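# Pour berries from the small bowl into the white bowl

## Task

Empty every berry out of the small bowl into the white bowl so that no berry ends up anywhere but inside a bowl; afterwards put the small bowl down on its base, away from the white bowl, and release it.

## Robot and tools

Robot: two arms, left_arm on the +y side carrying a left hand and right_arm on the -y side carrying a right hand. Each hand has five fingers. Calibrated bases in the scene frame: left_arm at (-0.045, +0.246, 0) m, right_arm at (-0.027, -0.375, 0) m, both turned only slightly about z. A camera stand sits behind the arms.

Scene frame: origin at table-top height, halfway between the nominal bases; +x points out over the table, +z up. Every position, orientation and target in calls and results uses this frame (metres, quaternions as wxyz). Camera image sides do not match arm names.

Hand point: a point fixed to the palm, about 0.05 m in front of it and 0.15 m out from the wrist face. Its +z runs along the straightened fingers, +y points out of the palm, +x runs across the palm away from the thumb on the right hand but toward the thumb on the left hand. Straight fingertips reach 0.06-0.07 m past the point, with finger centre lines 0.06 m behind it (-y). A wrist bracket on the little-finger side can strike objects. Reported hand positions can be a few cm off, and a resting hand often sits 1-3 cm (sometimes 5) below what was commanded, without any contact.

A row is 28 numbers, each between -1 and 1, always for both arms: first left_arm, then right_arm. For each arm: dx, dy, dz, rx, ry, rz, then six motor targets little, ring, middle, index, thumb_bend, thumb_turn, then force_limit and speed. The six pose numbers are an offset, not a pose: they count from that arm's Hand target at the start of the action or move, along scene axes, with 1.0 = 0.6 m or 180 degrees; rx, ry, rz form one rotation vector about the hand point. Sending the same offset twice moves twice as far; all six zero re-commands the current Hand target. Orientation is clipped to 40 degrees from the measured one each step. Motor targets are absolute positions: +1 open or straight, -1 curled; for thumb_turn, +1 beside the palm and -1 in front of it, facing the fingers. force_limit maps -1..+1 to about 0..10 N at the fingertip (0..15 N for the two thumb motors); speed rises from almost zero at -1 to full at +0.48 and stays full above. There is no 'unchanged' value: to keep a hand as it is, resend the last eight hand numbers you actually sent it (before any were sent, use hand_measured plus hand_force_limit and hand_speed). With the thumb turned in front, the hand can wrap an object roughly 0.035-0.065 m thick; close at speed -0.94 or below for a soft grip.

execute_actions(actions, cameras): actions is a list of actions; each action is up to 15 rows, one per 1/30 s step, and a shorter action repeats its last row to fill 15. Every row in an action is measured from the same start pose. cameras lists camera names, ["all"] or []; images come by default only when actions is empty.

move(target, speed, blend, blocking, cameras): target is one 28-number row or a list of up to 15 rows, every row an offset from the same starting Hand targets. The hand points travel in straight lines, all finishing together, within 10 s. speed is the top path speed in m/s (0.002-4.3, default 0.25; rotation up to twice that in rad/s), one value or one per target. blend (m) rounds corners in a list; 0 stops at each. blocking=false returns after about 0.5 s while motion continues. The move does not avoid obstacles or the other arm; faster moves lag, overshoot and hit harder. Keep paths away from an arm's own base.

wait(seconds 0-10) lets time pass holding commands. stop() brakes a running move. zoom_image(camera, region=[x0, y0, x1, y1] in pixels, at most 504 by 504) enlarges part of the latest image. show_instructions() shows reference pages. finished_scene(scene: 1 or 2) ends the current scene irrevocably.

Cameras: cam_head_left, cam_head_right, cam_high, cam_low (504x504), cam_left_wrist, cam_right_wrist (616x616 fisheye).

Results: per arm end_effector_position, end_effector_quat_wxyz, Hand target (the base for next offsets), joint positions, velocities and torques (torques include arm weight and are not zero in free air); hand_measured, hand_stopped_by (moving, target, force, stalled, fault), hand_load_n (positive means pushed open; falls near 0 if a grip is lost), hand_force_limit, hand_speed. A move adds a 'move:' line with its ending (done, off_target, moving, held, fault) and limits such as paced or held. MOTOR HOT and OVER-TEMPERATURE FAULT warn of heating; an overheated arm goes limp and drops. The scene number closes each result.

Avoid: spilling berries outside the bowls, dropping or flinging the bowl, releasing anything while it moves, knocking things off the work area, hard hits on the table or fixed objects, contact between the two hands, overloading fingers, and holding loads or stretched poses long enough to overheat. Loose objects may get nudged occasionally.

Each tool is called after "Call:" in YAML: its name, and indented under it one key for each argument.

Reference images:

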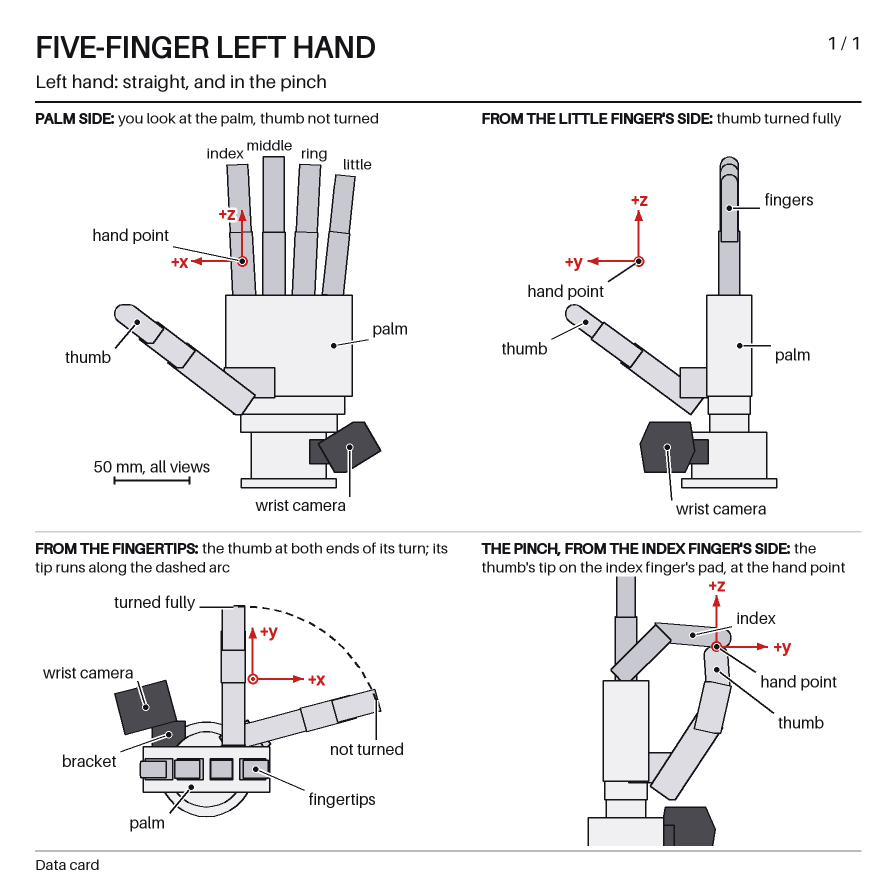

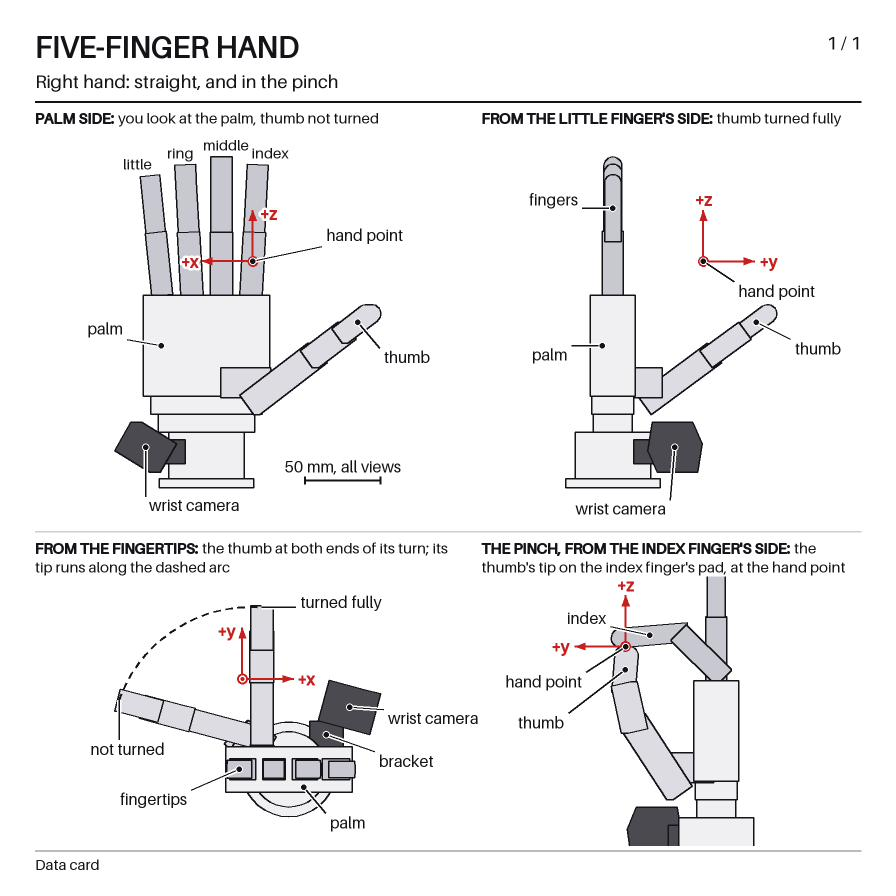

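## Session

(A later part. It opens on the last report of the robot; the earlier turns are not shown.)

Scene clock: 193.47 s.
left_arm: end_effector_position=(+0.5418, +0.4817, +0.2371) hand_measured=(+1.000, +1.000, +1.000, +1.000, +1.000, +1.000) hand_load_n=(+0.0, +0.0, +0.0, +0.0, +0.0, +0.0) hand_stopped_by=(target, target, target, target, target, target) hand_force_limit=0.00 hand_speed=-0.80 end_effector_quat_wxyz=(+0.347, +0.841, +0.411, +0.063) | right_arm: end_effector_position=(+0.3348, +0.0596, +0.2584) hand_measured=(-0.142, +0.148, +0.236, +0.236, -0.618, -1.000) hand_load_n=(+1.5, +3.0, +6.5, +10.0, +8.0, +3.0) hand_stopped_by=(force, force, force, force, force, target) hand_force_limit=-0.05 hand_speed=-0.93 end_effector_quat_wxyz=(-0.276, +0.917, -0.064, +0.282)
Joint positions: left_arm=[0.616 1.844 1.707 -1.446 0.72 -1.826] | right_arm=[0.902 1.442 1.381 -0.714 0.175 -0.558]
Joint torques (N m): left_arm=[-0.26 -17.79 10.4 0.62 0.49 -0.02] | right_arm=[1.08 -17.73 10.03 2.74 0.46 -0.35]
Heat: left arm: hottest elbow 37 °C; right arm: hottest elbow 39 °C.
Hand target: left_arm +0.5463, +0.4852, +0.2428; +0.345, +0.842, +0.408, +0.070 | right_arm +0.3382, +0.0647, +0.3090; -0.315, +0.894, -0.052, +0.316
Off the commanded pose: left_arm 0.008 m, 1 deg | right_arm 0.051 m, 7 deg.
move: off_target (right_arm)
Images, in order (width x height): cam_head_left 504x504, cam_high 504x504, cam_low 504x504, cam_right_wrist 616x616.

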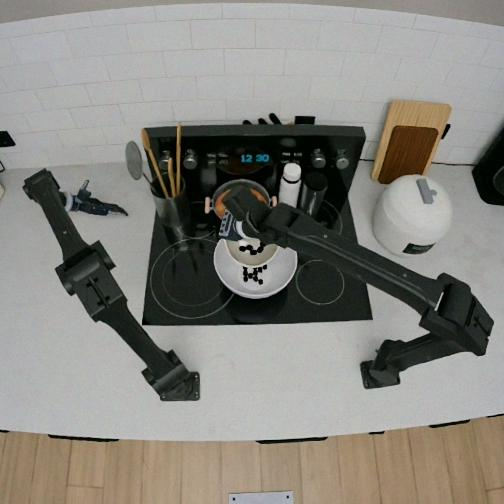

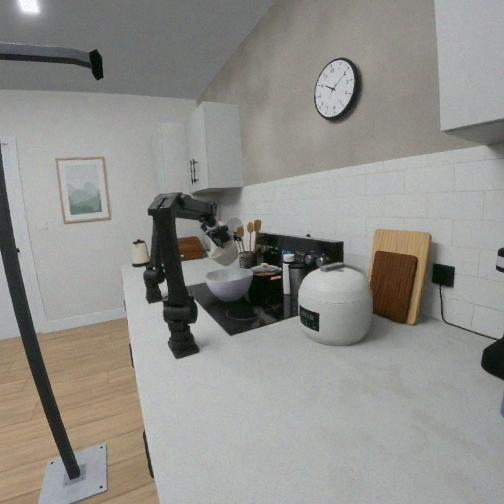

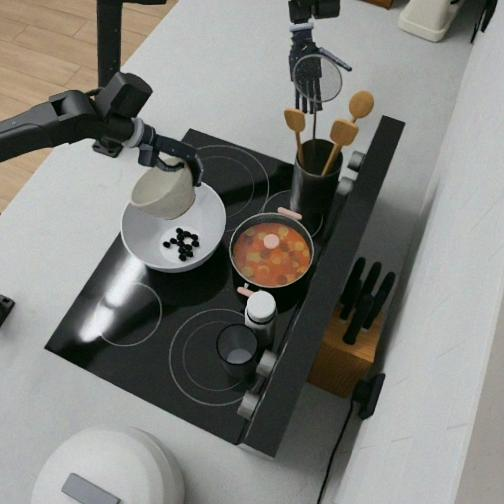

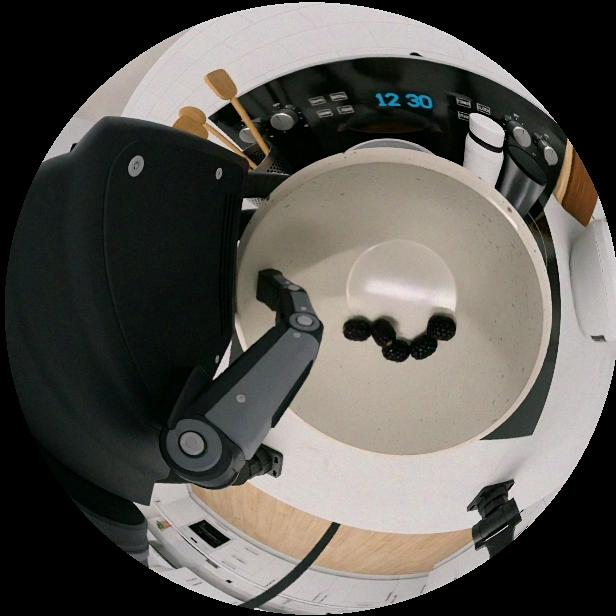

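Call:
move:
  target: [0,0,0,0,0,0,1,1,1,1,1,1,0,-0.8, 0.045,0.0,0.0,0.0145,-0.138,0,-0.5,-0.3,-0.3,-0.3,-0.9,-1,-0.05,-0.93]
  speed: 0.15
  cameras: ["cam_right_wrist","cam_low"]

Scene clock: 204.50 s.
left_arm: end_effector_position=(+0.5418, +0.4817, +0.2371) hand_measured=(+1.000, +1.000, +1.000, +1.000, +1.000, +1.000) hand_load_n=(+0.0, +0.0, +0.0, +0.0, +0.0, +0.0) hand_stopped_by=(target, target, target, target, target, target) hand_force_limit=0.00 hand_speed=-0.80 end_effector_quat_wxyz=(+0.347, +0.841, +0.411, +0.063) | right_arm: end_effector_position=(+0.3622, +0.0594, +0.2517) hand_measured=(-0.142, +0.148, +0.236, +0.236, -0.618, -1.000) hand_load_n=(+0.5, +1.0, +6.0, +10.0, +8.5, +3.0) hand_stopped_by=(force, force, force, force, force, target) hand_force_limit=-0.05 hand_speed=-0.93 end_effector_quat_wxyz=(-0.306, +0.831, +0.004, +0.464)
Joint positions: left_arm=[0.616 1.844 1.707 -1.446 0.72 -1.826] | right_arm=[0.958 1.363 1.086 -0.148 0.383 -0.825]
Joint torques (N m): left_arm=[-0.26 -17.79 10.4 0.61 0.49 -0.02] | right_arm=[1.2 -15.91 10.09 3.47 0.42 -0.49]
Heat: left arm: hottest elbow 37 °C; right arm: hottest elbow 40 °C.
Hand target: left_arm +0.5463, +0.4852, +0.2428; +0.345, +0.842, +0.408, +0.070 | right_arm +0.3651, +0.0648, +0.3092; -0.339, +0.798, +0.010, +0.499
Off the commanded pose: left_arm 0.008 m, 1 deg | right_arm 0.058 m, 7 deg.
move: off_target (right_arm)
Images, in order (width x height): cam_low 504x504, cam_right_wrist 616x616.

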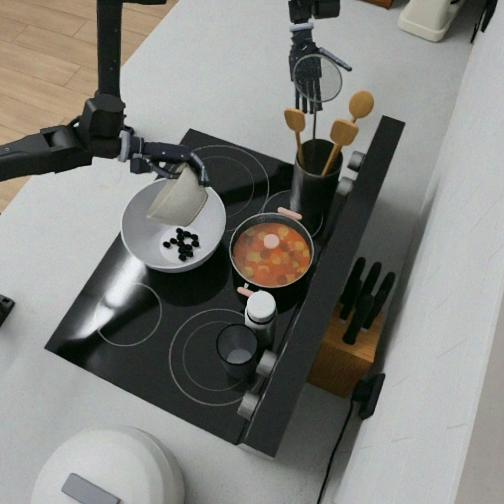

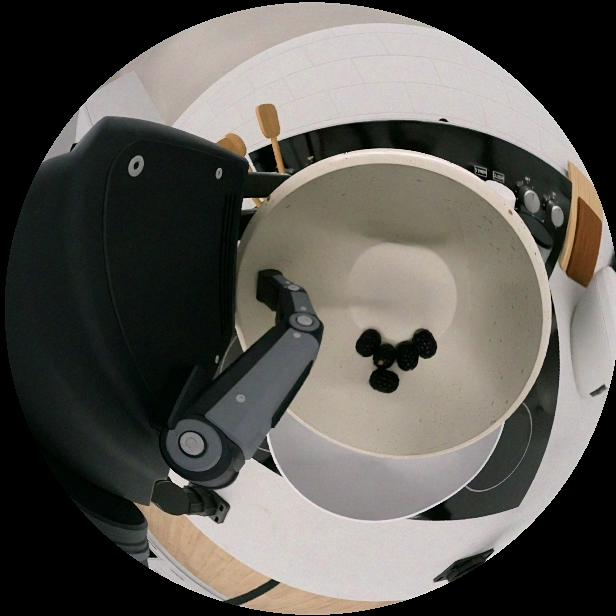

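Call:
move:
  target: [0,0,0,0,0,0,1,1,1,1,1,1,0,-0.8, -0.03,0.0,-0.02,0.016,-0.152,0,-0.5,-0.3,-0.3,-0.3,-0.9,-1,-0.05,-0.93]
  speed: 0.15
  cameras: ["cam_right_wrist"]

Call:
move:
  target: [0,0,0,0,0,0,1,1,1,1,1,1,0,-0.8, -0.025,0.0,-0.045,0.0165,-0.157,0,-0.5,-0.3,-0.3,-0.3,-0.9,-1,-0.05,-0.93]
  speed: 0.15
  cameras: ["cam_right_wrist","cam_low","cam_head_left"]

Scene clock: 220.63 s.
left_arm: end_effector_position=(+0.5418, +0.4817, +0.2371) hand_measured=(+1.000, +1.000, +1.000, +1.000, +1.000, +1.000) hand_load_n=(+0.0, +0.0, +0.5, +0.0, +0.0, +0.0) hand_stopped_by=(target, target, target, target, target, target) hand_force_limit=0.00 hand_speed=-0.80 end_effector_quat_wxyz=(+0.347, +0.841, +0.411, +0.063) | right_arm: end_effector_position=(+0.3462, +0.0581, +0.2630) hand_measured=(-0.142, +0.148, +0.236, +0.236, -0.618, -1.000) hand_load_n=(+0.0, +0.5, +4.5, +8.5, +8.0, +3.5) hand_stopped_by=(force, force, force, force, force, target) hand_force_limit=-0.05 hand_speed=-0.93 end_effector_quat_wxyz=(-0.336, +0.677, +0.073, +0.650)
Joint positions: left_arm=[0.616 1.844 1.707 -1.446 0.72 -1.826] | right_arm=[1.056 1.39 0.77 0.703 0.516 -1.243]
Joint torques (N m): left_arm=[-0.26 -17.85 10.41 0.61 0.49 -0.02] | right_arm=[1.2 -10.99 8.9 3.59 -0.18 -0.59]
Heat: left arm: hottest elbow 38 °C; right arm: hottest elbow 39 °C.
Hand target: left_arm +0.5463, +0.4852, +0.2428; +0.345, +0.842, +0.408, +0.070 | right_arm +0.3472, +0.0646, +0.2971; -0.346, +0.648, +0.077, +0.674
Off the commanded pose: left_arm 0.008 m, 1 deg | right_arm 0.035 m, 4 deg.
move: off_target (right_arm)
Images, in order (width x height): cam_right_wrist 616x616.

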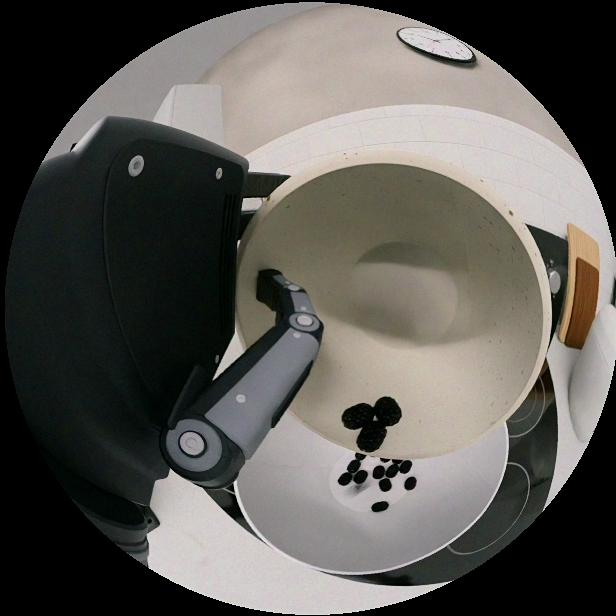

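Scene clock: 223.00 s.
left_arm: end_effector_position=(+0.5418, +0.4817, +0.2371) hand_measured=(+1.000, +1.000, +1.000, +1.000, +1.000, +1.000) hand_load_n=(+0.0, +0.0, +0.0, +0.0, +0.0, +0.0) hand_stopped_by=(target, target, target, target, target, target) hand_force_limit=0.00 hand_speed=-0.80 end_effector_quat_wxyz=(+0.347, +0.841, +0.411, +0.063) | right_arm: end_effector_position=(+0.3333, +0.0676, +0.2443) hand_measured=(-0.142, +0.148, +0.236, +0.236, -0.618, -1.000) hand_load_n=(+0.5, +0.0, +3.0, +6.5, +9.0, +3.5) hand_stopped_by=(force, force, force, force, force, target) hand_force_limit=-0.05 hand_speed=-0.93 end_effector_quat_wxyz=(-0.336, +0.512, +0.152, +0.776)
Joint positions: left_arm=[0.616 1.844 1.707 -1.446 0.72 -1.826] | right_arm=[1.072 1.732 0.675 1.538 0.379 -1.641]
Joint torques (N m): left_arm=[-0.26 -17.85 10.4 0.62 0.49 -0.02] | right_arm=[0.32 -12.69 5.35 3.32 -0.65 -0.59]
Heat: left arm: hottest elbow 38 °C; right arm: hottest elbow 39 °C.
Hand target: left_arm +0.5463, +0.4852, +0.2428; +0.345, +0.842, +0.408, +0.070 | right_arm +0.3322, +0.0647, +0.2701; -0.334, +0.455, +0.142, +0.813
Off the commanded pose: left_arm 0.008 m, 1 deg | right_arm 0.026 m, 8 deg.
joint sent to its limit (right arm) — joint 4 (wrist pitch), upper limit. The joint targets are off in orientation, not in position.
move: off_target (right_arm)
Images, in order (width x height): cam_head_left 504x504, cam_low 504x504, cam_right_wrist 616x616.

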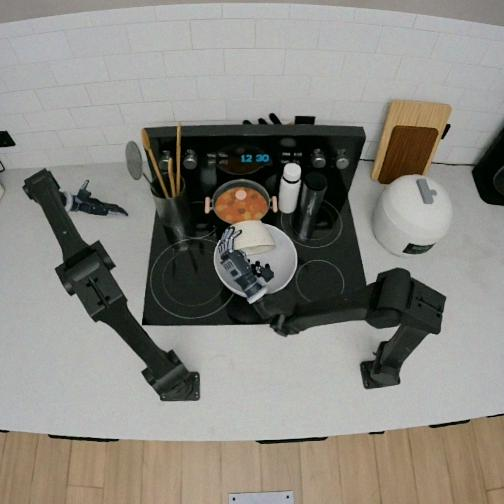

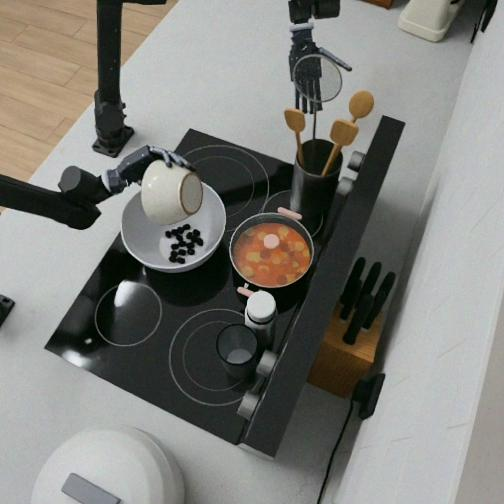

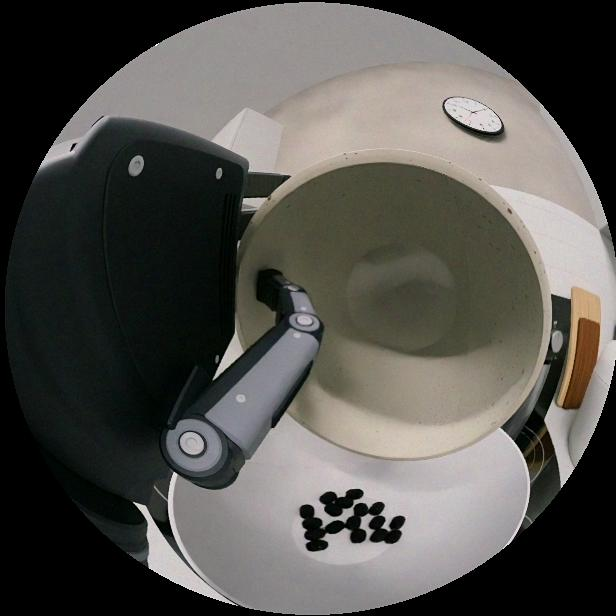

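Call:
move:
  target:
    - [0,0,0,0,0,0,1,1,1,1,1,1,0,-0.8, 0.025,0.0,0.06,-0.0165,0.157,0,-0.5,-0.3,-0.3,-0.3,-0.9,-1,-0.05,-0.93]
    - [0,0,0,0,0,0,1,1,1,1,1,1,0,-0.8, 0.045,0.0,0.075,-0.0325,0.309,0,-0.5,-0.3,-0.3,-0.3,-0.9,-1,-0.05,-0.93]
    - [0,0,0,0,0,0,1,1,1,1,1,1,0,-0.8, 0.03,0.0,0.08,-0.047,0.447,0,-0.5,-0.3,-0.3,-0.3,-0.9,-1,-0.05,-0.93]
    - [0,0,0,0,0,0,1,1,1,1,1,1,0,-0.8, 0.01,0.0,0.09,-0.0677,0.6408,0,-0.5,-0.3,-0.3,-0.3,-0.9,-1,-0.05,-0.93]
  speed: 0.2
  blend: 0.02
  cameras: ["cam_right_wrist","cam_low"]

Scene clock: 247.80 s.
left_arm: end_effector_position=(+0.5418, +0.4817, +0.2371) hand_measured=(+1.000, +1.000, +1.000, +1.000, +1.000, +1.000) hand_load_n=(+0.0, +0.0, +0.0, +0.0, +0.0, +0.0) hand_stopped_by=(target, target, target, target, target, target) hand_force_limit=0.00 hand_speed=-0.80 end_effector_quat_wxyz=(+0.347, +0.841, +0.411, +0.063) | right_arm: end_effector_position=(+0.3274, +0.0556, +0.2849) hand_measured=(-0.142, +0.148, +0.236, +0.236, -0.618, -1.000) hand_load_n=(+2.5, +2.5, +7.0, +8.5, +9.5, +3.0) hand_stopped_by=(force, force, force, force, force, target) hand_force_limit=-0.05 hand_speed=-0.93 end_effector_quat_wxyz=(-0.223, +0.966, -0.127, +0.015)
Joint positions: left_arm=[0.616 1.844 1.707 -1.446 0.72 -1.826] | right_arm=[0.754 1.709 1.859 -1.334 -0.239 -0.463]
Joint torques (N m): left_arm=[-0.26 -17.85 10.41 0.61 0.49 -0.02] | right_arm=[0.44 -16.79 13.42 0.29 -0.41 0.14]
Heat: left arm: hottest elbow 38 °C; right arm: hottest elbow 38 °C.
Hand target: left_arm +0.5463, +0.4852, +0.2428; +0.345, +0.842, +0.408, +0.070 | right_arm +0.3381, +0.0648, +0.3240; -0.256, +0.957, -0.133, +0.035
Off the commanded pose: left_arm 0.008 m, 1 deg | right_arm 0.042 m, 5 deg.
move: off_target (right_arm)
Images, in order (width x height): cam_low 504x504, cam_right_wrist 616x616.

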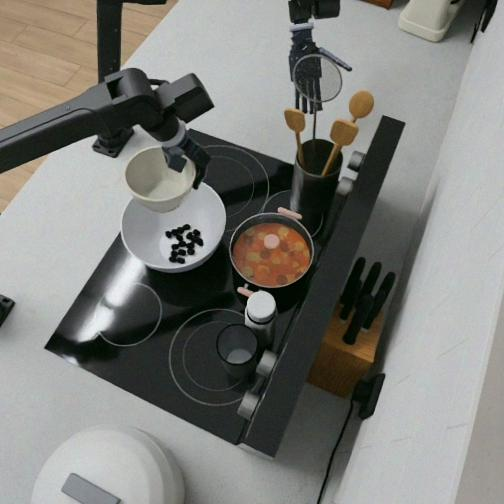

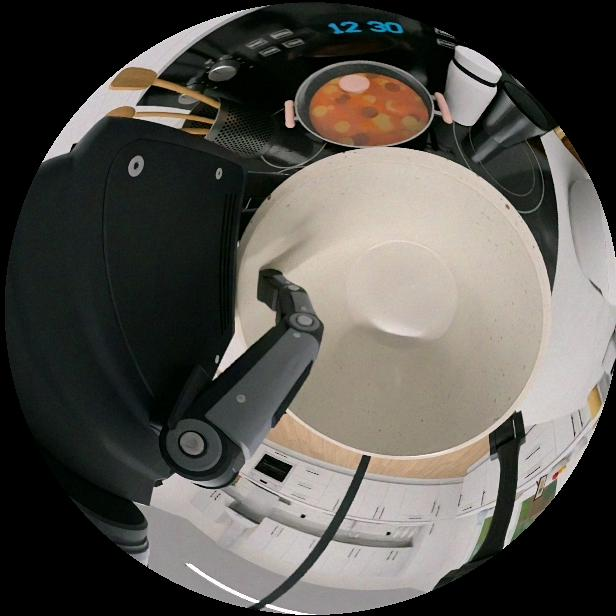

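Call:
move:
  target:
    - [0,0,0,0,0,0,1,1,1,1,1,1,0,-0.8, -0.01,-0.25,0.0,0,0,0.016,-0.5,-0.3,-0.3,-0.3,-0.9,-1,-0.05,-0.93]
    - [0,0,0,0,0,0,1,1,1,1,1,1,0,-0.8, -0.024,-0.5,-0.04,0,0,0.033,-0.5,-0.3,-0.3,-0.3,-0.9,-1,-0.05,-0.93]
    - [0,0,0,0,0,0,1,1,1,1,1,1,0,-0.8, -0.024,-0.508,-0.23,0,0,0.033,-0.5,-0.3,-0.3,-0.3,-0.9,-1,-0.05,-0.93]
  speed: 0.18
  blend: 0.05
  cameras: ["cam_right_wrist","cam_high","cam_low"]

Call:
zoom_image:
  camera: "cam_high"
  region: [200, 220, 320, 340]

Scene clock: 264.47 s.
left_arm: end_effector_position=(+0.5418, +0.4817, +0.2371) hand_measured=(+1.000, +1.000, +1.000, +1.000, +1.000, +1.000) hand_load_n=(+0.0, +0.0, +0.0, +0.0, +0.0, +0.0) hand_stopped_by=(target, target, target, target, target, target) hand_force_limit=0.00 hand_speed=-0.80 end_effector_quat_wxyz=(+0.347, +0.841, +0.411, +0.063) | right_arm: end_effector_position=(+0.3156, -0.2394, +0.1680) hand_measured=(-0.142, +0.148, +0.236, +0.236, -0.618, -1.000) hand_load_n=(+3.0, +2.5, +7.0, +8.0, +9.5, +2.5) hand_stopped_by=(force, force, force, force, force, target) hand_force_limit=-0.05 hand_speed=-0.93 end_effector_quat_wxyz=(-0.246, +0.965, -0.089, -0.006)
Joint positions: left_arm=[0.616 1.844 1.707 -1.446 0.72 -1.826] | right_arm=[0.189 1.34 1.139 -1.21 -0.473 -1.113]
Joint torques (N m): left_arm=[-0.21 -17.79 10.4 0.62 0.49 -0.02] | right_arm=[0.26 -12.04 8.4 0.58 -0.58 -0.09]
Heat: left arm: hottest elbow 38 °C; right arm: hottest elbow 40 °C.
Hand target: left_arm +0.5463, +0.4852, +0.2428; +0.345, +0.842, +0.408, +0.070 | right_arm +0.3236, -0.2400, +0.1861; -0.257, +0.962, -0.084, +0.021
Off the commanded pose: left_arm 0.008 m, 1 deg | right_arm 0.020 m, 3 deg.
move: off_target (right_arm)
Images, in order (width x height): cam_high 504x504, cam_low 504x504, cam_right_wrist 616x616.

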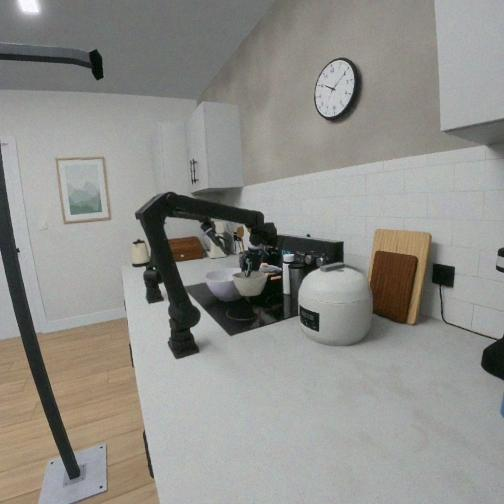

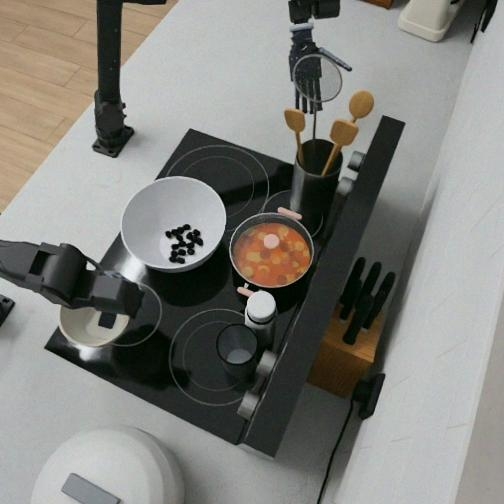

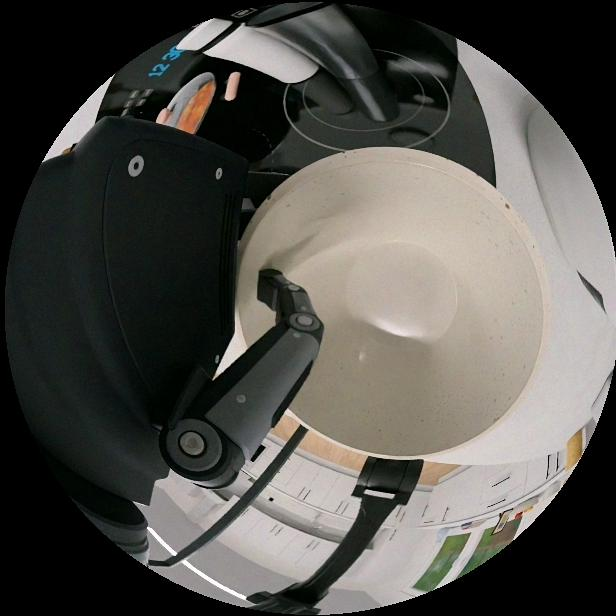

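Scaled by 4.200 from the camera's 504x504 image, which has a finer 720x720 frame.

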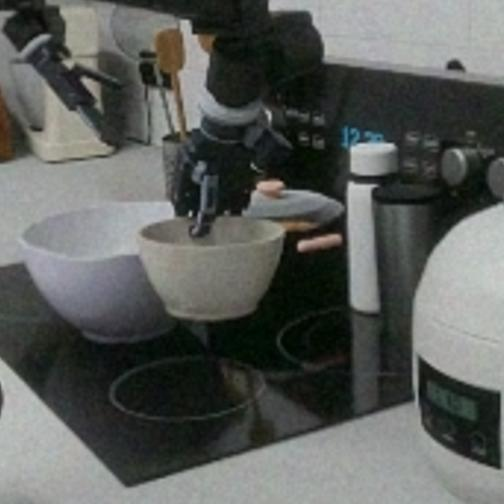

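Call:
move:
  target:
    - [0,0,0,0,0,0,1,1,1,1,1,1,0,-0.8, 0.0,0.0,-0.13,0.007,-0.017,0,-0.5,-0.3,-0.3,-0.3,-0.9,-1,-0.05,-0.93]
    - [0,0,0,0,0,0,1,1,1,1,1,1,0,-0.8, 0.0,0.0,-0.18,0.006,-0.014,0,-0.5,-0.3,-0.3,-0.3,-0.9,-1,-0.05,-0.93]
  speed: [0.12,0.05]
  cameras: ["cam_right_wrist","cam_high"]

Call:
zoom_image:
  camera: "cam_high"
  region: [210, 260, 300, 350]

Scene clock: 283.23 s.
left_arm: end_effector_position=(+0.5418, +0.4817, +0.2371) hand_measured=(+1.000, +1.000, +1.000, +1.000, +1.000, +1.000) hand_load_n=(+0.0, -0.5, +0.0, +0.0, +0.0, +0.0) hand_stopped_by=(target, target, target, target, target, target) hand_force_limit=0.00 hand_speed=-0.80 end_effector_quat_wxyz=(+0.347, +0.841, +0.411, +0.063) | right_arm: end_effector_position=(+0.3116, -0.2405, +0.0697) hand_measured=(-0.142, +0.148, +0.236, +0.236, -0.618, -1.000) hand_load_n=(+2.5, +2.5, +6.5, +8.5, +9.5, +3.0) hand_stopped_by=(force, force, force, force, force, target) hand_force_limit=-0.05 hand_speed=-0.93 end_effector_quat_wxyz=(-0.261, +0.961, -0.081, +0.025)
Joint positions: left_arm=[0.616 1.844 1.707 -1.446 0.72 -1.826] | right_arm=[0.183 1.37 0.893 -0.864 -0.483 -1.116]
Joint torques (N m): left_arm=[-0.26 -17.85 10.41 0.62 0.49 -0.02] | right_arm=[0.38 -9.35 7.83 0.76 -0.55 -0.09]
Heat: left arm: hottest elbow 38 °C; right arm: hottest elbow 41 °C.
Hand target: left_arm +0.5463, +0.4852, +0.2428; +0.345, +0.842, +0.408, +0.070 | right_arm +0.3237, -0.2401, +0.0780; -0.268, +0.959, -0.078, +0.042
Off the commanded pose: left_arm 0.008 m, 1 deg | right_arm 0.015 m, 2 deg.
move: off_target (right_arm)
Images, in order (width x height): cam_high 504x504, cam_right_wrist 616x616.

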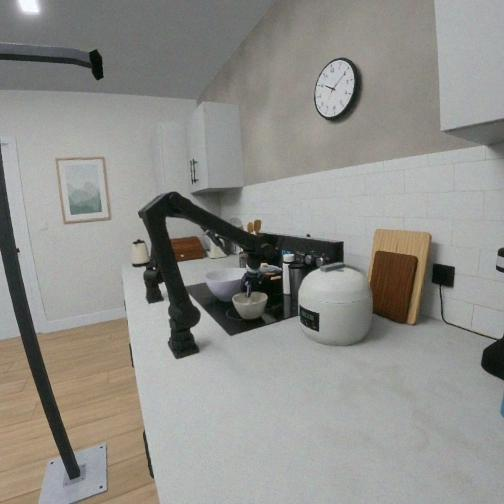

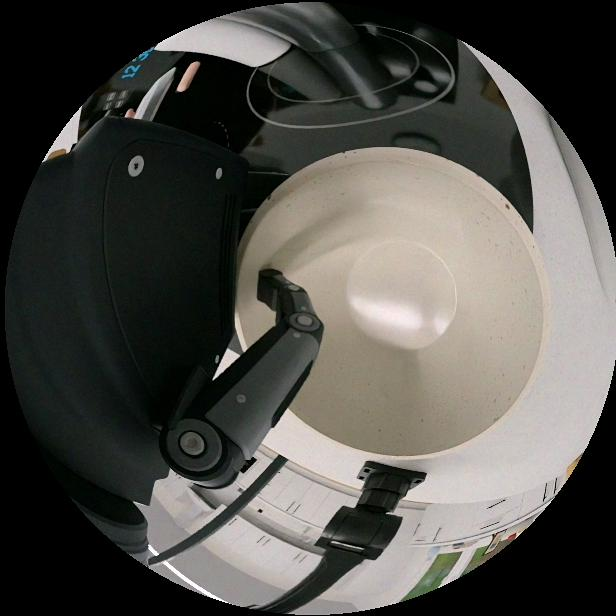

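Scaled by 5.600 from the camera's 504x504 image, which has a finer 720x720 frame.

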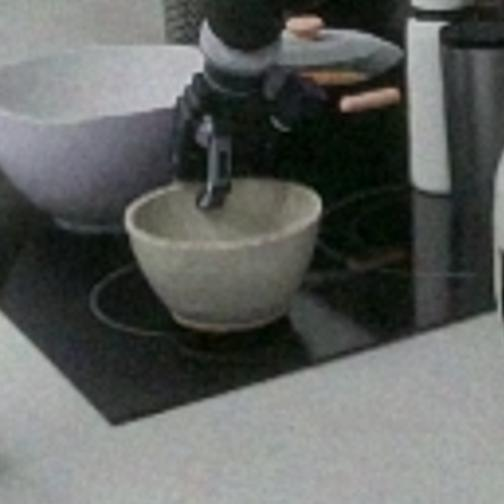

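Call:
move:
  target: [0,0,0,0,0,0,1,1,1,1,1,1,0,-0.8, 0.0,0.0,-0.018,-0.001,0.003,0,-0.5,-0.3,-0.3,-0.3,-0.9,-1,-0.05,-0.93]
  speed: 0.04

Call:
move:
  target: [0,0,0,0,0,0,1,1,1,1,1,1,0,-0.8, 0.0,0.0,-0.012,0,0,0,-0.5,-0.3,-0.3,-0.3,-0.9,-1,-0.05,-0.93]
  speed: 0.04
  cameras: ["cam_high"]

Call:
zoom_image:
  camera: "cam_high"
  region: [210, 260, 300, 350]

Scene clock: 294.63 s.
left_arm: end_effector_position=(+0.5418, +0.4817, +0.2371) hand_measured=(+1.000, +1.000, +1.000, +1.000, +1.000, +1.000) hand_load_n=(+0.0, +0.0, +0.0, +0.0, +0.0, +0.0) hand_stopped_by=(target, target, target, target, target, target) hand_force_limit=0.00 hand_speed=-0.80 end_effector_quat_wxyz=(+0.347, +0.841, +0.411, +0.063) | right_arm: end_effector_position=(+0.3119, -0.2403, +0.0608) hand_measured=(-0.142, +0.148, +0.236, +0.236, -0.618, -1.000) hand_load_n=(+3.0, +2.0, +6.0, +6.5, +9.5, +3.0) hand_stopped_by=(force, force, force, force, force, target) hand_force_limit=-0.05 hand_speed=-0.93 end_effector_quat_wxyz=(-0.260, +0.962, -0.082, +0.022)
Joint positions: left_arm=[0.616 1.844 1.707 -1.446 0.72 -1.826] | right_arm=[0.183 1.388 0.885 -0.845 -0.484 -1.116]
Joint torques (N m): left_arm=[-0.26 -17.85 10.41 0.61 0.49 -0.02] | right_arm=[0.21 -9.47 7.57 0.88 -0.51 -0.08]
Heat: left arm: hottest elbow 38 °C; right arm: hottest elbow 40 °C.
Hand target: left_arm +0.5463, +0.4852, +0.2428; +0.345, +0.842, +0.408, +0.070 | right_arm +0.3237, -0.2401, +0.0674; -0.266, +0.960, -0.079, +0.037
Off the commanded pose: left_arm 0.008 m, 1 deg | right_arm 0.013 m, 2 deg.
move: off_target (right_arm)

Scene clock: 295.37 s.
left_arm: end_effector_position=(+0.5418, +0.4817, +0.2371) hand_measured=(+1.000, +1.000, +1.000, +1.000, +1.000, +1.000) hand_load_n=(+0.0, +0.0, +0.0, +0.0, +0.0, +0.0) hand_stopped_by=(target, target, target, target, target, target) hand_force_limit=0.00 hand_speed=-0.80 end_effector_quat_wxyz=(+0.347, +0.841, +0.411, +0.063) | right_arm: end_effector_position=(+0.3124, -0.2396, +0.0602) hand_measured=(-0.142, +0.148, +0.236, +0.236, -0.618, -1.000) hand_load_n=(+3.0, +2.0, +4.0, +4.0, +9.0, +3.0) hand_stopped_by=(force, force, force, force, force, target) hand_force_limit=-0.05 hand_speed=-0.93 end_effector_quat_wxyz=(-0.262, +0.961, -0.081, +0.023)
Joint positions: left_arm=[0.616 1.844 1.707 -1.446 0.72 -1.826] | right_arm=[0.183 1.388 0.882 -0.838 -0.487 -1.116]
Joint torques (N m): left_arm=[-0.21 -17.85 10.4 0.61 0.49 -0.02] | right_arm=[0.44 -8.29 6.9 1.5 -0.39 -0.09]
Heat: left arm: hottest elbow 38 °C; right arm: hottest elbow 40 °C.
Hand target: left_arm +0.5463, +0.4852, +0.2428; +0.345, +0.842, +0.408, +0.070 | right_arm +0.3237, -0.2401, +0.0601; -0.266, +0.960, -0.079, +0.037
Off the commanded pose: left_arm 0.008 m, 1 deg | right_arm 0.011 m, 2 deg.
move: off_target (right_arm)
Images, in order (width x height): cam_high 504x504.

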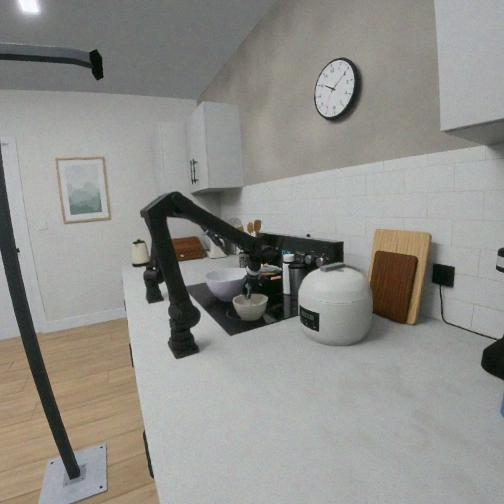

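Scaled by 5.600 from the camera's 504x504 image, which has a finer 720x720 frame.

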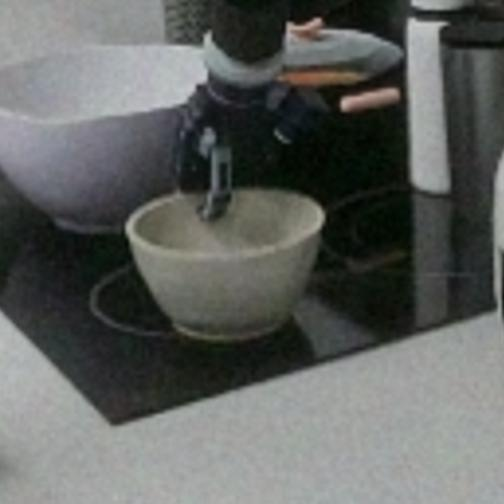

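Contact made. Release and lift.

Call:
move:
  target: [0,0,0,0,0,0,1,1,1,1,1,1,0,-0.8, 0.0,0.0,0,0.0,0.0,0,0.5,0.5,0.5,0.5,-0.2,-1,0.0,-0.85]
  speed: 0.05

Call:
move:
  target: [0,0,0,0,0,0,1,1,1,1,1,1,0,-0.8, 0.0,0.0,0,0.0,0.0,0,0.8,0.8,0.8,0.7,0.3,-1,0.0,-0.6]
  speed: 0.05
  cameras: ["cam_right_wrist","cam_high"]

Scene clock: 305.77 s.
left_arm: end_effector_position=(+0.5418, +0.4817, +0.2371) hand_measured=(+1.000, +1.000, +1.000, +1.000, +1.000, +1.000) hand_load_n=(+0.5, +0.0, +0.0, +0.0, +0.0, +0.0) hand_stopped_by=(target, target, target, target, target, target) hand_force_limit=0.00 hand_speed=-0.80 end_effector_quat_wxyz=(+0.347, +0.841, +0.411, +0.063) | right_arm: end_effector_position=(+0.3166, -0.2386, +0.0604) hand_measured=(+0.500, +0.500, +0.500, +0.500, -0.200, -1.000) hand_load_n=(+0.0, +0.0, +0.0, +0.0, +0.0, +0.0) hand_stopped_by=(target, target, target, target, target, target) hand_force_limit=0.00 hand_speed=-0.85 end_effector_quat_wxyz=(-0.265, +0.960, -0.079, +0.031)
Joint positions: left_arm=[0.616 1.844 1.707 -1.446 0.72 -1.826] | right_arm=[0.183 1.388 0.882 -0.822 -0.487 -1.116]
Joint torques (N m): left_arm=[-0.26 -17.79 10.4 0.62 0.49 -0.02] | right_arm=[0.15 -8.47 6.84 0.8 -0.37 -0.06]
Heat: left arm: hottest elbow 38 °C; right arm: hottest elbow 39 °C.
Hand target: left_arm +0.5463, +0.4852, +0.2428; +0.345, +0.842, +0.408, +0.070 | right_arm +0.3237, -0.2401, +0.0601; -0.266, +0.960, -0.079, +0.037
Off the commanded pose: left_arm 0.008 m, 1 deg | right_arm 0.007 m, 1 deg.
move: done

Scene clock: 306.93 s.
left_arm: end_effector_position=(+0.5418, +0.4817, +0.2371) hand_measured=(+1.000, +1.000, +1.000, +1.000, +1.000, +1.000) hand_load_n=(+0.0, +0.0, +0.5, +0.0, +0.0, +0.0) hand_stopped_by=(target, target, target, target, target, target) hand_force_limit=0.00 hand_speed=-0.80 end_effector_quat_wxyz=(+0.347, +0.841, +0.411, +0.063) | right_arm: end_effector_position=(+0.3166, -0.2386, +0.0604) hand_measured=(+0.800, +0.800, +0.800, +0.700, +0.300, -1.000) hand_load_n=(+0.0, +0.0, +0.0, +0.0, +0.0, +0.0) hand_stopped_by=(target, target, target, target, target, target) hand_force_limit=0.00 hand_speed=-0.60 end_effector_quat_wxyz=(-0.265, +0.960, -0.079, +0.031)
Joint positions: left_arm=[0.616 1.844 1.707 -1.446 0.72 -1.826] | right_arm=[0.183 1.388 0.882 -0.822 -0.487 -1.116]
Joint torques (N m): left_arm=[-0.21 -17.79 10.41 0.61 0.48 -0.02] | right_arm=[0.26 -8.59 6.9 0.8 -0.38 -0.1]
Heat: left arm: hottest elbow 38 °C; right arm: hottest elbow 39 °C.
Hand target: left_arm +0.5463, +0.4852, +0.2428; +0.345, +0.842, +0.408, +0.070 | right_arm +0.3237, -0.2401, +0.0601; -0.266, +0.960, -0.079, +0.037
Off the commanded pose: left_arm 0.008 m, 1 deg | right_arm 0.007 m, 1 deg.
move: done
Images, in order (width x height): cam_high 504x504, cam_right_wrist 616x616.

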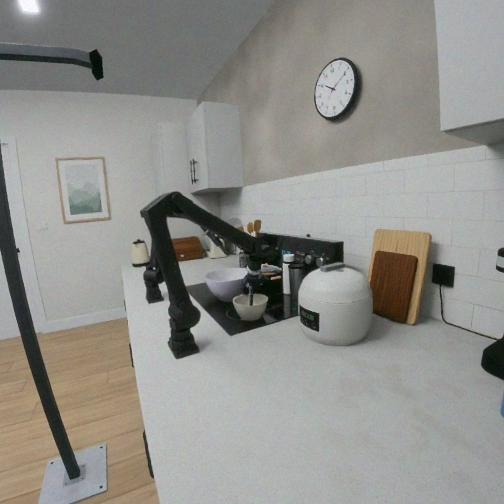

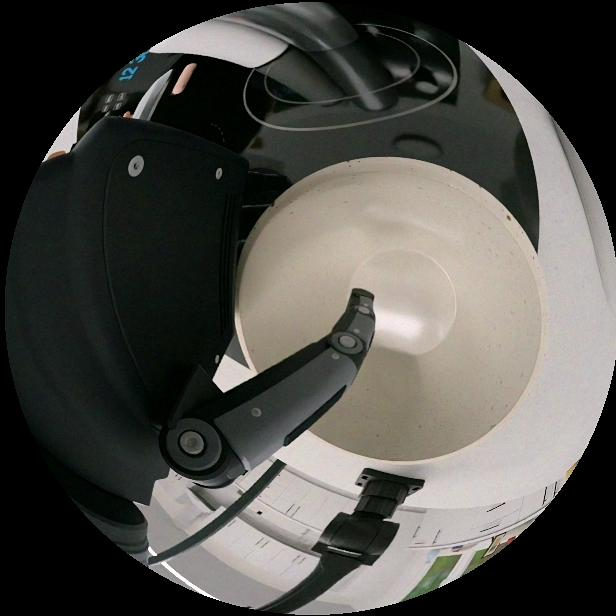

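Call:
move:
  target:
    - [0,0,0,0,0,0,1,1,1,1,1,1,0,-0.8, 0.02,0.0,0.1,0.0,0.0,0,0.8,0.8,0.8,0.7,0.3,-1,0.0,-0.6]
    - [0,0,0,0,0,0,1,1,1,1,1,1,0,-0.8, 0.02,0.0,0.3,0.0,0.0,0,0.8,0.8,0.8,0.7,0.3,-1,0.0,-0.6]
  speed: 0.12
  blend: 0.02
  cameras: ["all"]

Call:
zoom_image:
  camera: "cam_low"
  region: [40, 120, 300, 380]

Call:
zoom_image:
  camera: "cam_high"
  region: [190, 240, 310, 360]

Scene clock: 316.27 s.
left_arm: end_effector_position=(+0.5418, +0.4817, +0.2371) hand_measured=(+1.000, +1.000, +1.000, +1.000, +1.000, +1.000) hand_load_n=(+0.0, +0.0, +0.0, +0.0, +0.0, +0.0) hand_stopped_by=(target, target, target, target, target, target) hand_force_limit=0.00 hand_speed=-0.80 end_effector_quat_wxyz=(+0.347, +0.841, +0.411, +0.063) | right_arm: end_effector_position=(+0.3219, -0.2394, +0.2155) hand_measured=(+0.800, +0.800, +0.800, +0.700, +0.300, -1.000) hand_load_n=(+0.0, +0.0, +0.0, +0.0, +0.0, +0.0) hand_stopped_by=(target, target, target, target, target, target) hand_force_limit=0.00 hand_speed=-0.60 end_effector_quat_wxyz=(-0.258, +0.962, -0.088, +0.009)
Joint positions: left_arm=[0.616 1.844 1.707 -1.446 0.72 -1.826] | right_arm=[0.178 1.313 1.238 -1.302 -0.487 -1.116]
Joint torques (N m): left_arm=[-0.26 -17.85 10.41 0.61 0.48 -0.03] | right_arm=[0.09 -10.23 11.14 -0.14 -0.42 -0.14]
Heat: left arm: hottest elbow 38 °C; right arm: hottest elbow 39 °C.
Hand target: left_arm +0.5463, +0.4852, +0.2428; +0.345, +0.842, +0.408, +0.070 | right_arm +0.3357, -0.2401, +0.2400; -0.266, +0.960, -0.079, +0.037
Off the commanded pose: left_arm 0.008 m, 1 deg | right_arm 0.028 m, 4 deg.
move: off_target (right_arm)

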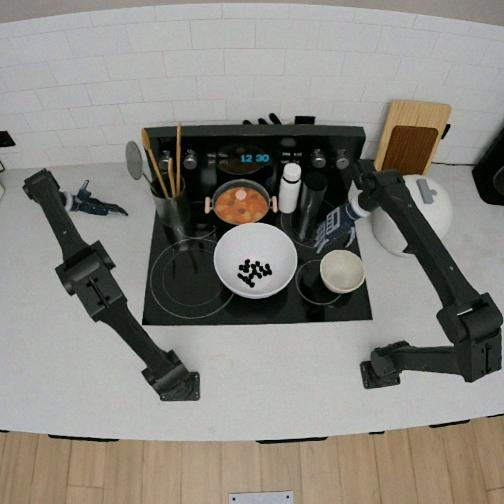

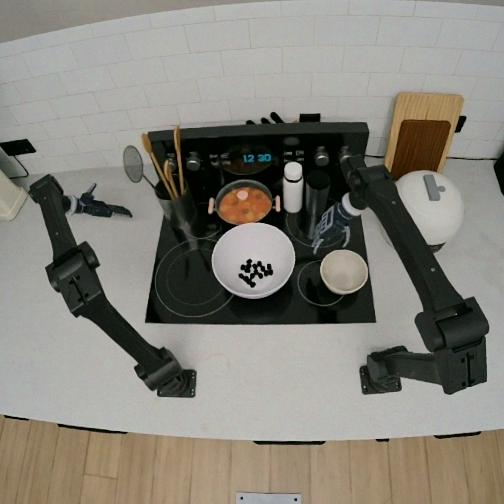

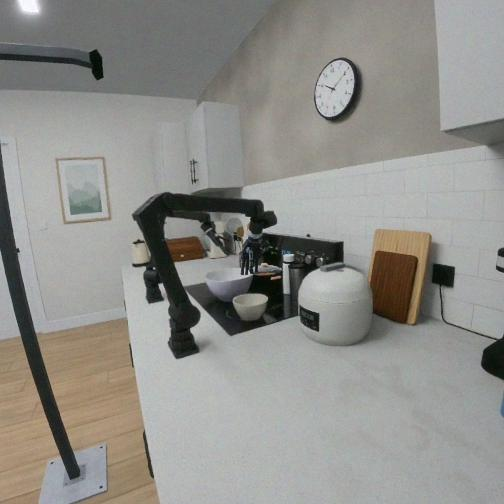

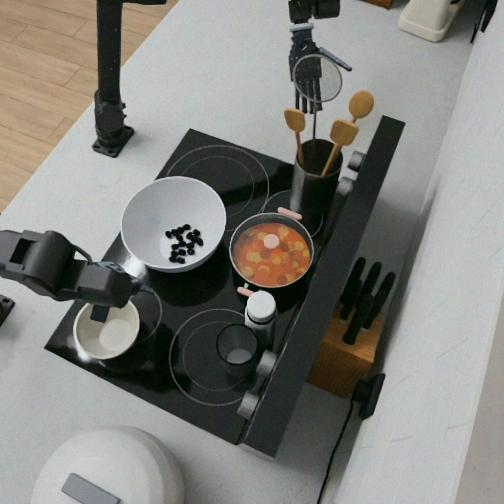

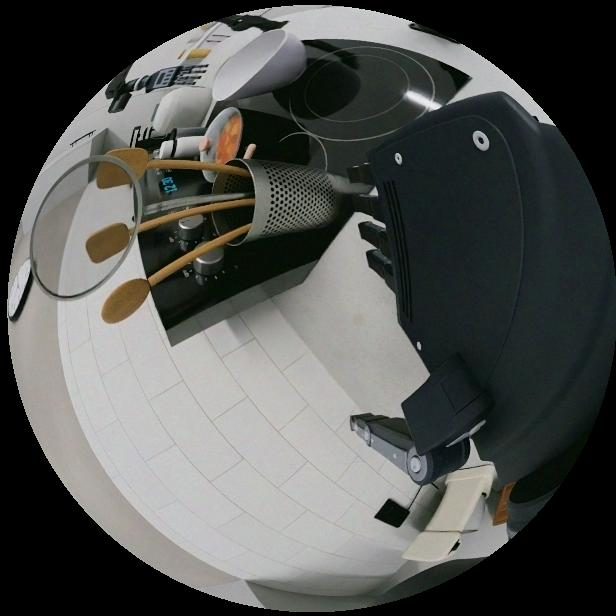

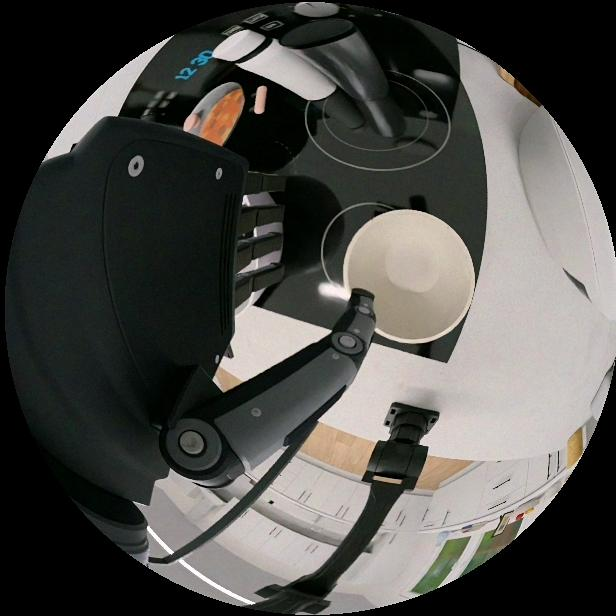

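Scaled by 1.938 from the camera's 504x504 image, which has a finer 720x720 frame.

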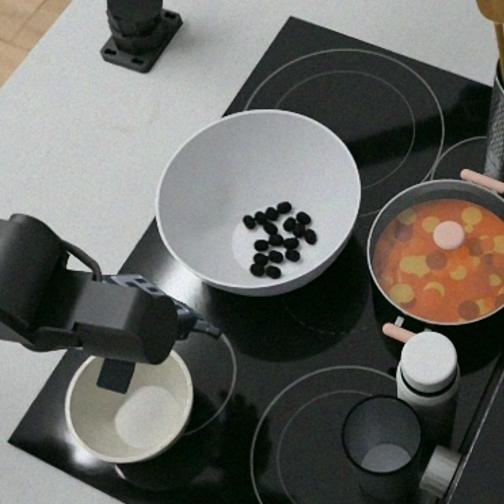

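Scaled by 4.200 from the camera's 504x504 image, which has a finer 720x720 frame.

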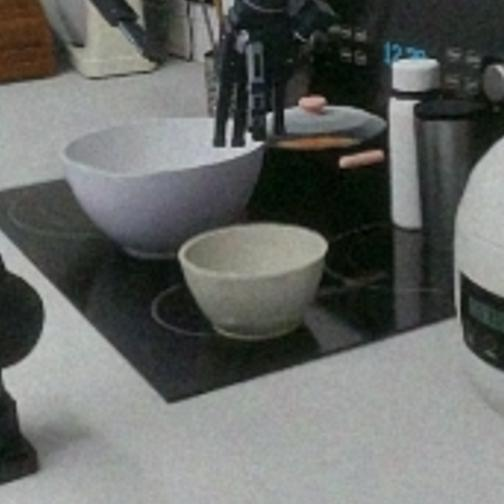

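Call:
finished_scene:
  scene: 2

The scene is finished: the task was done.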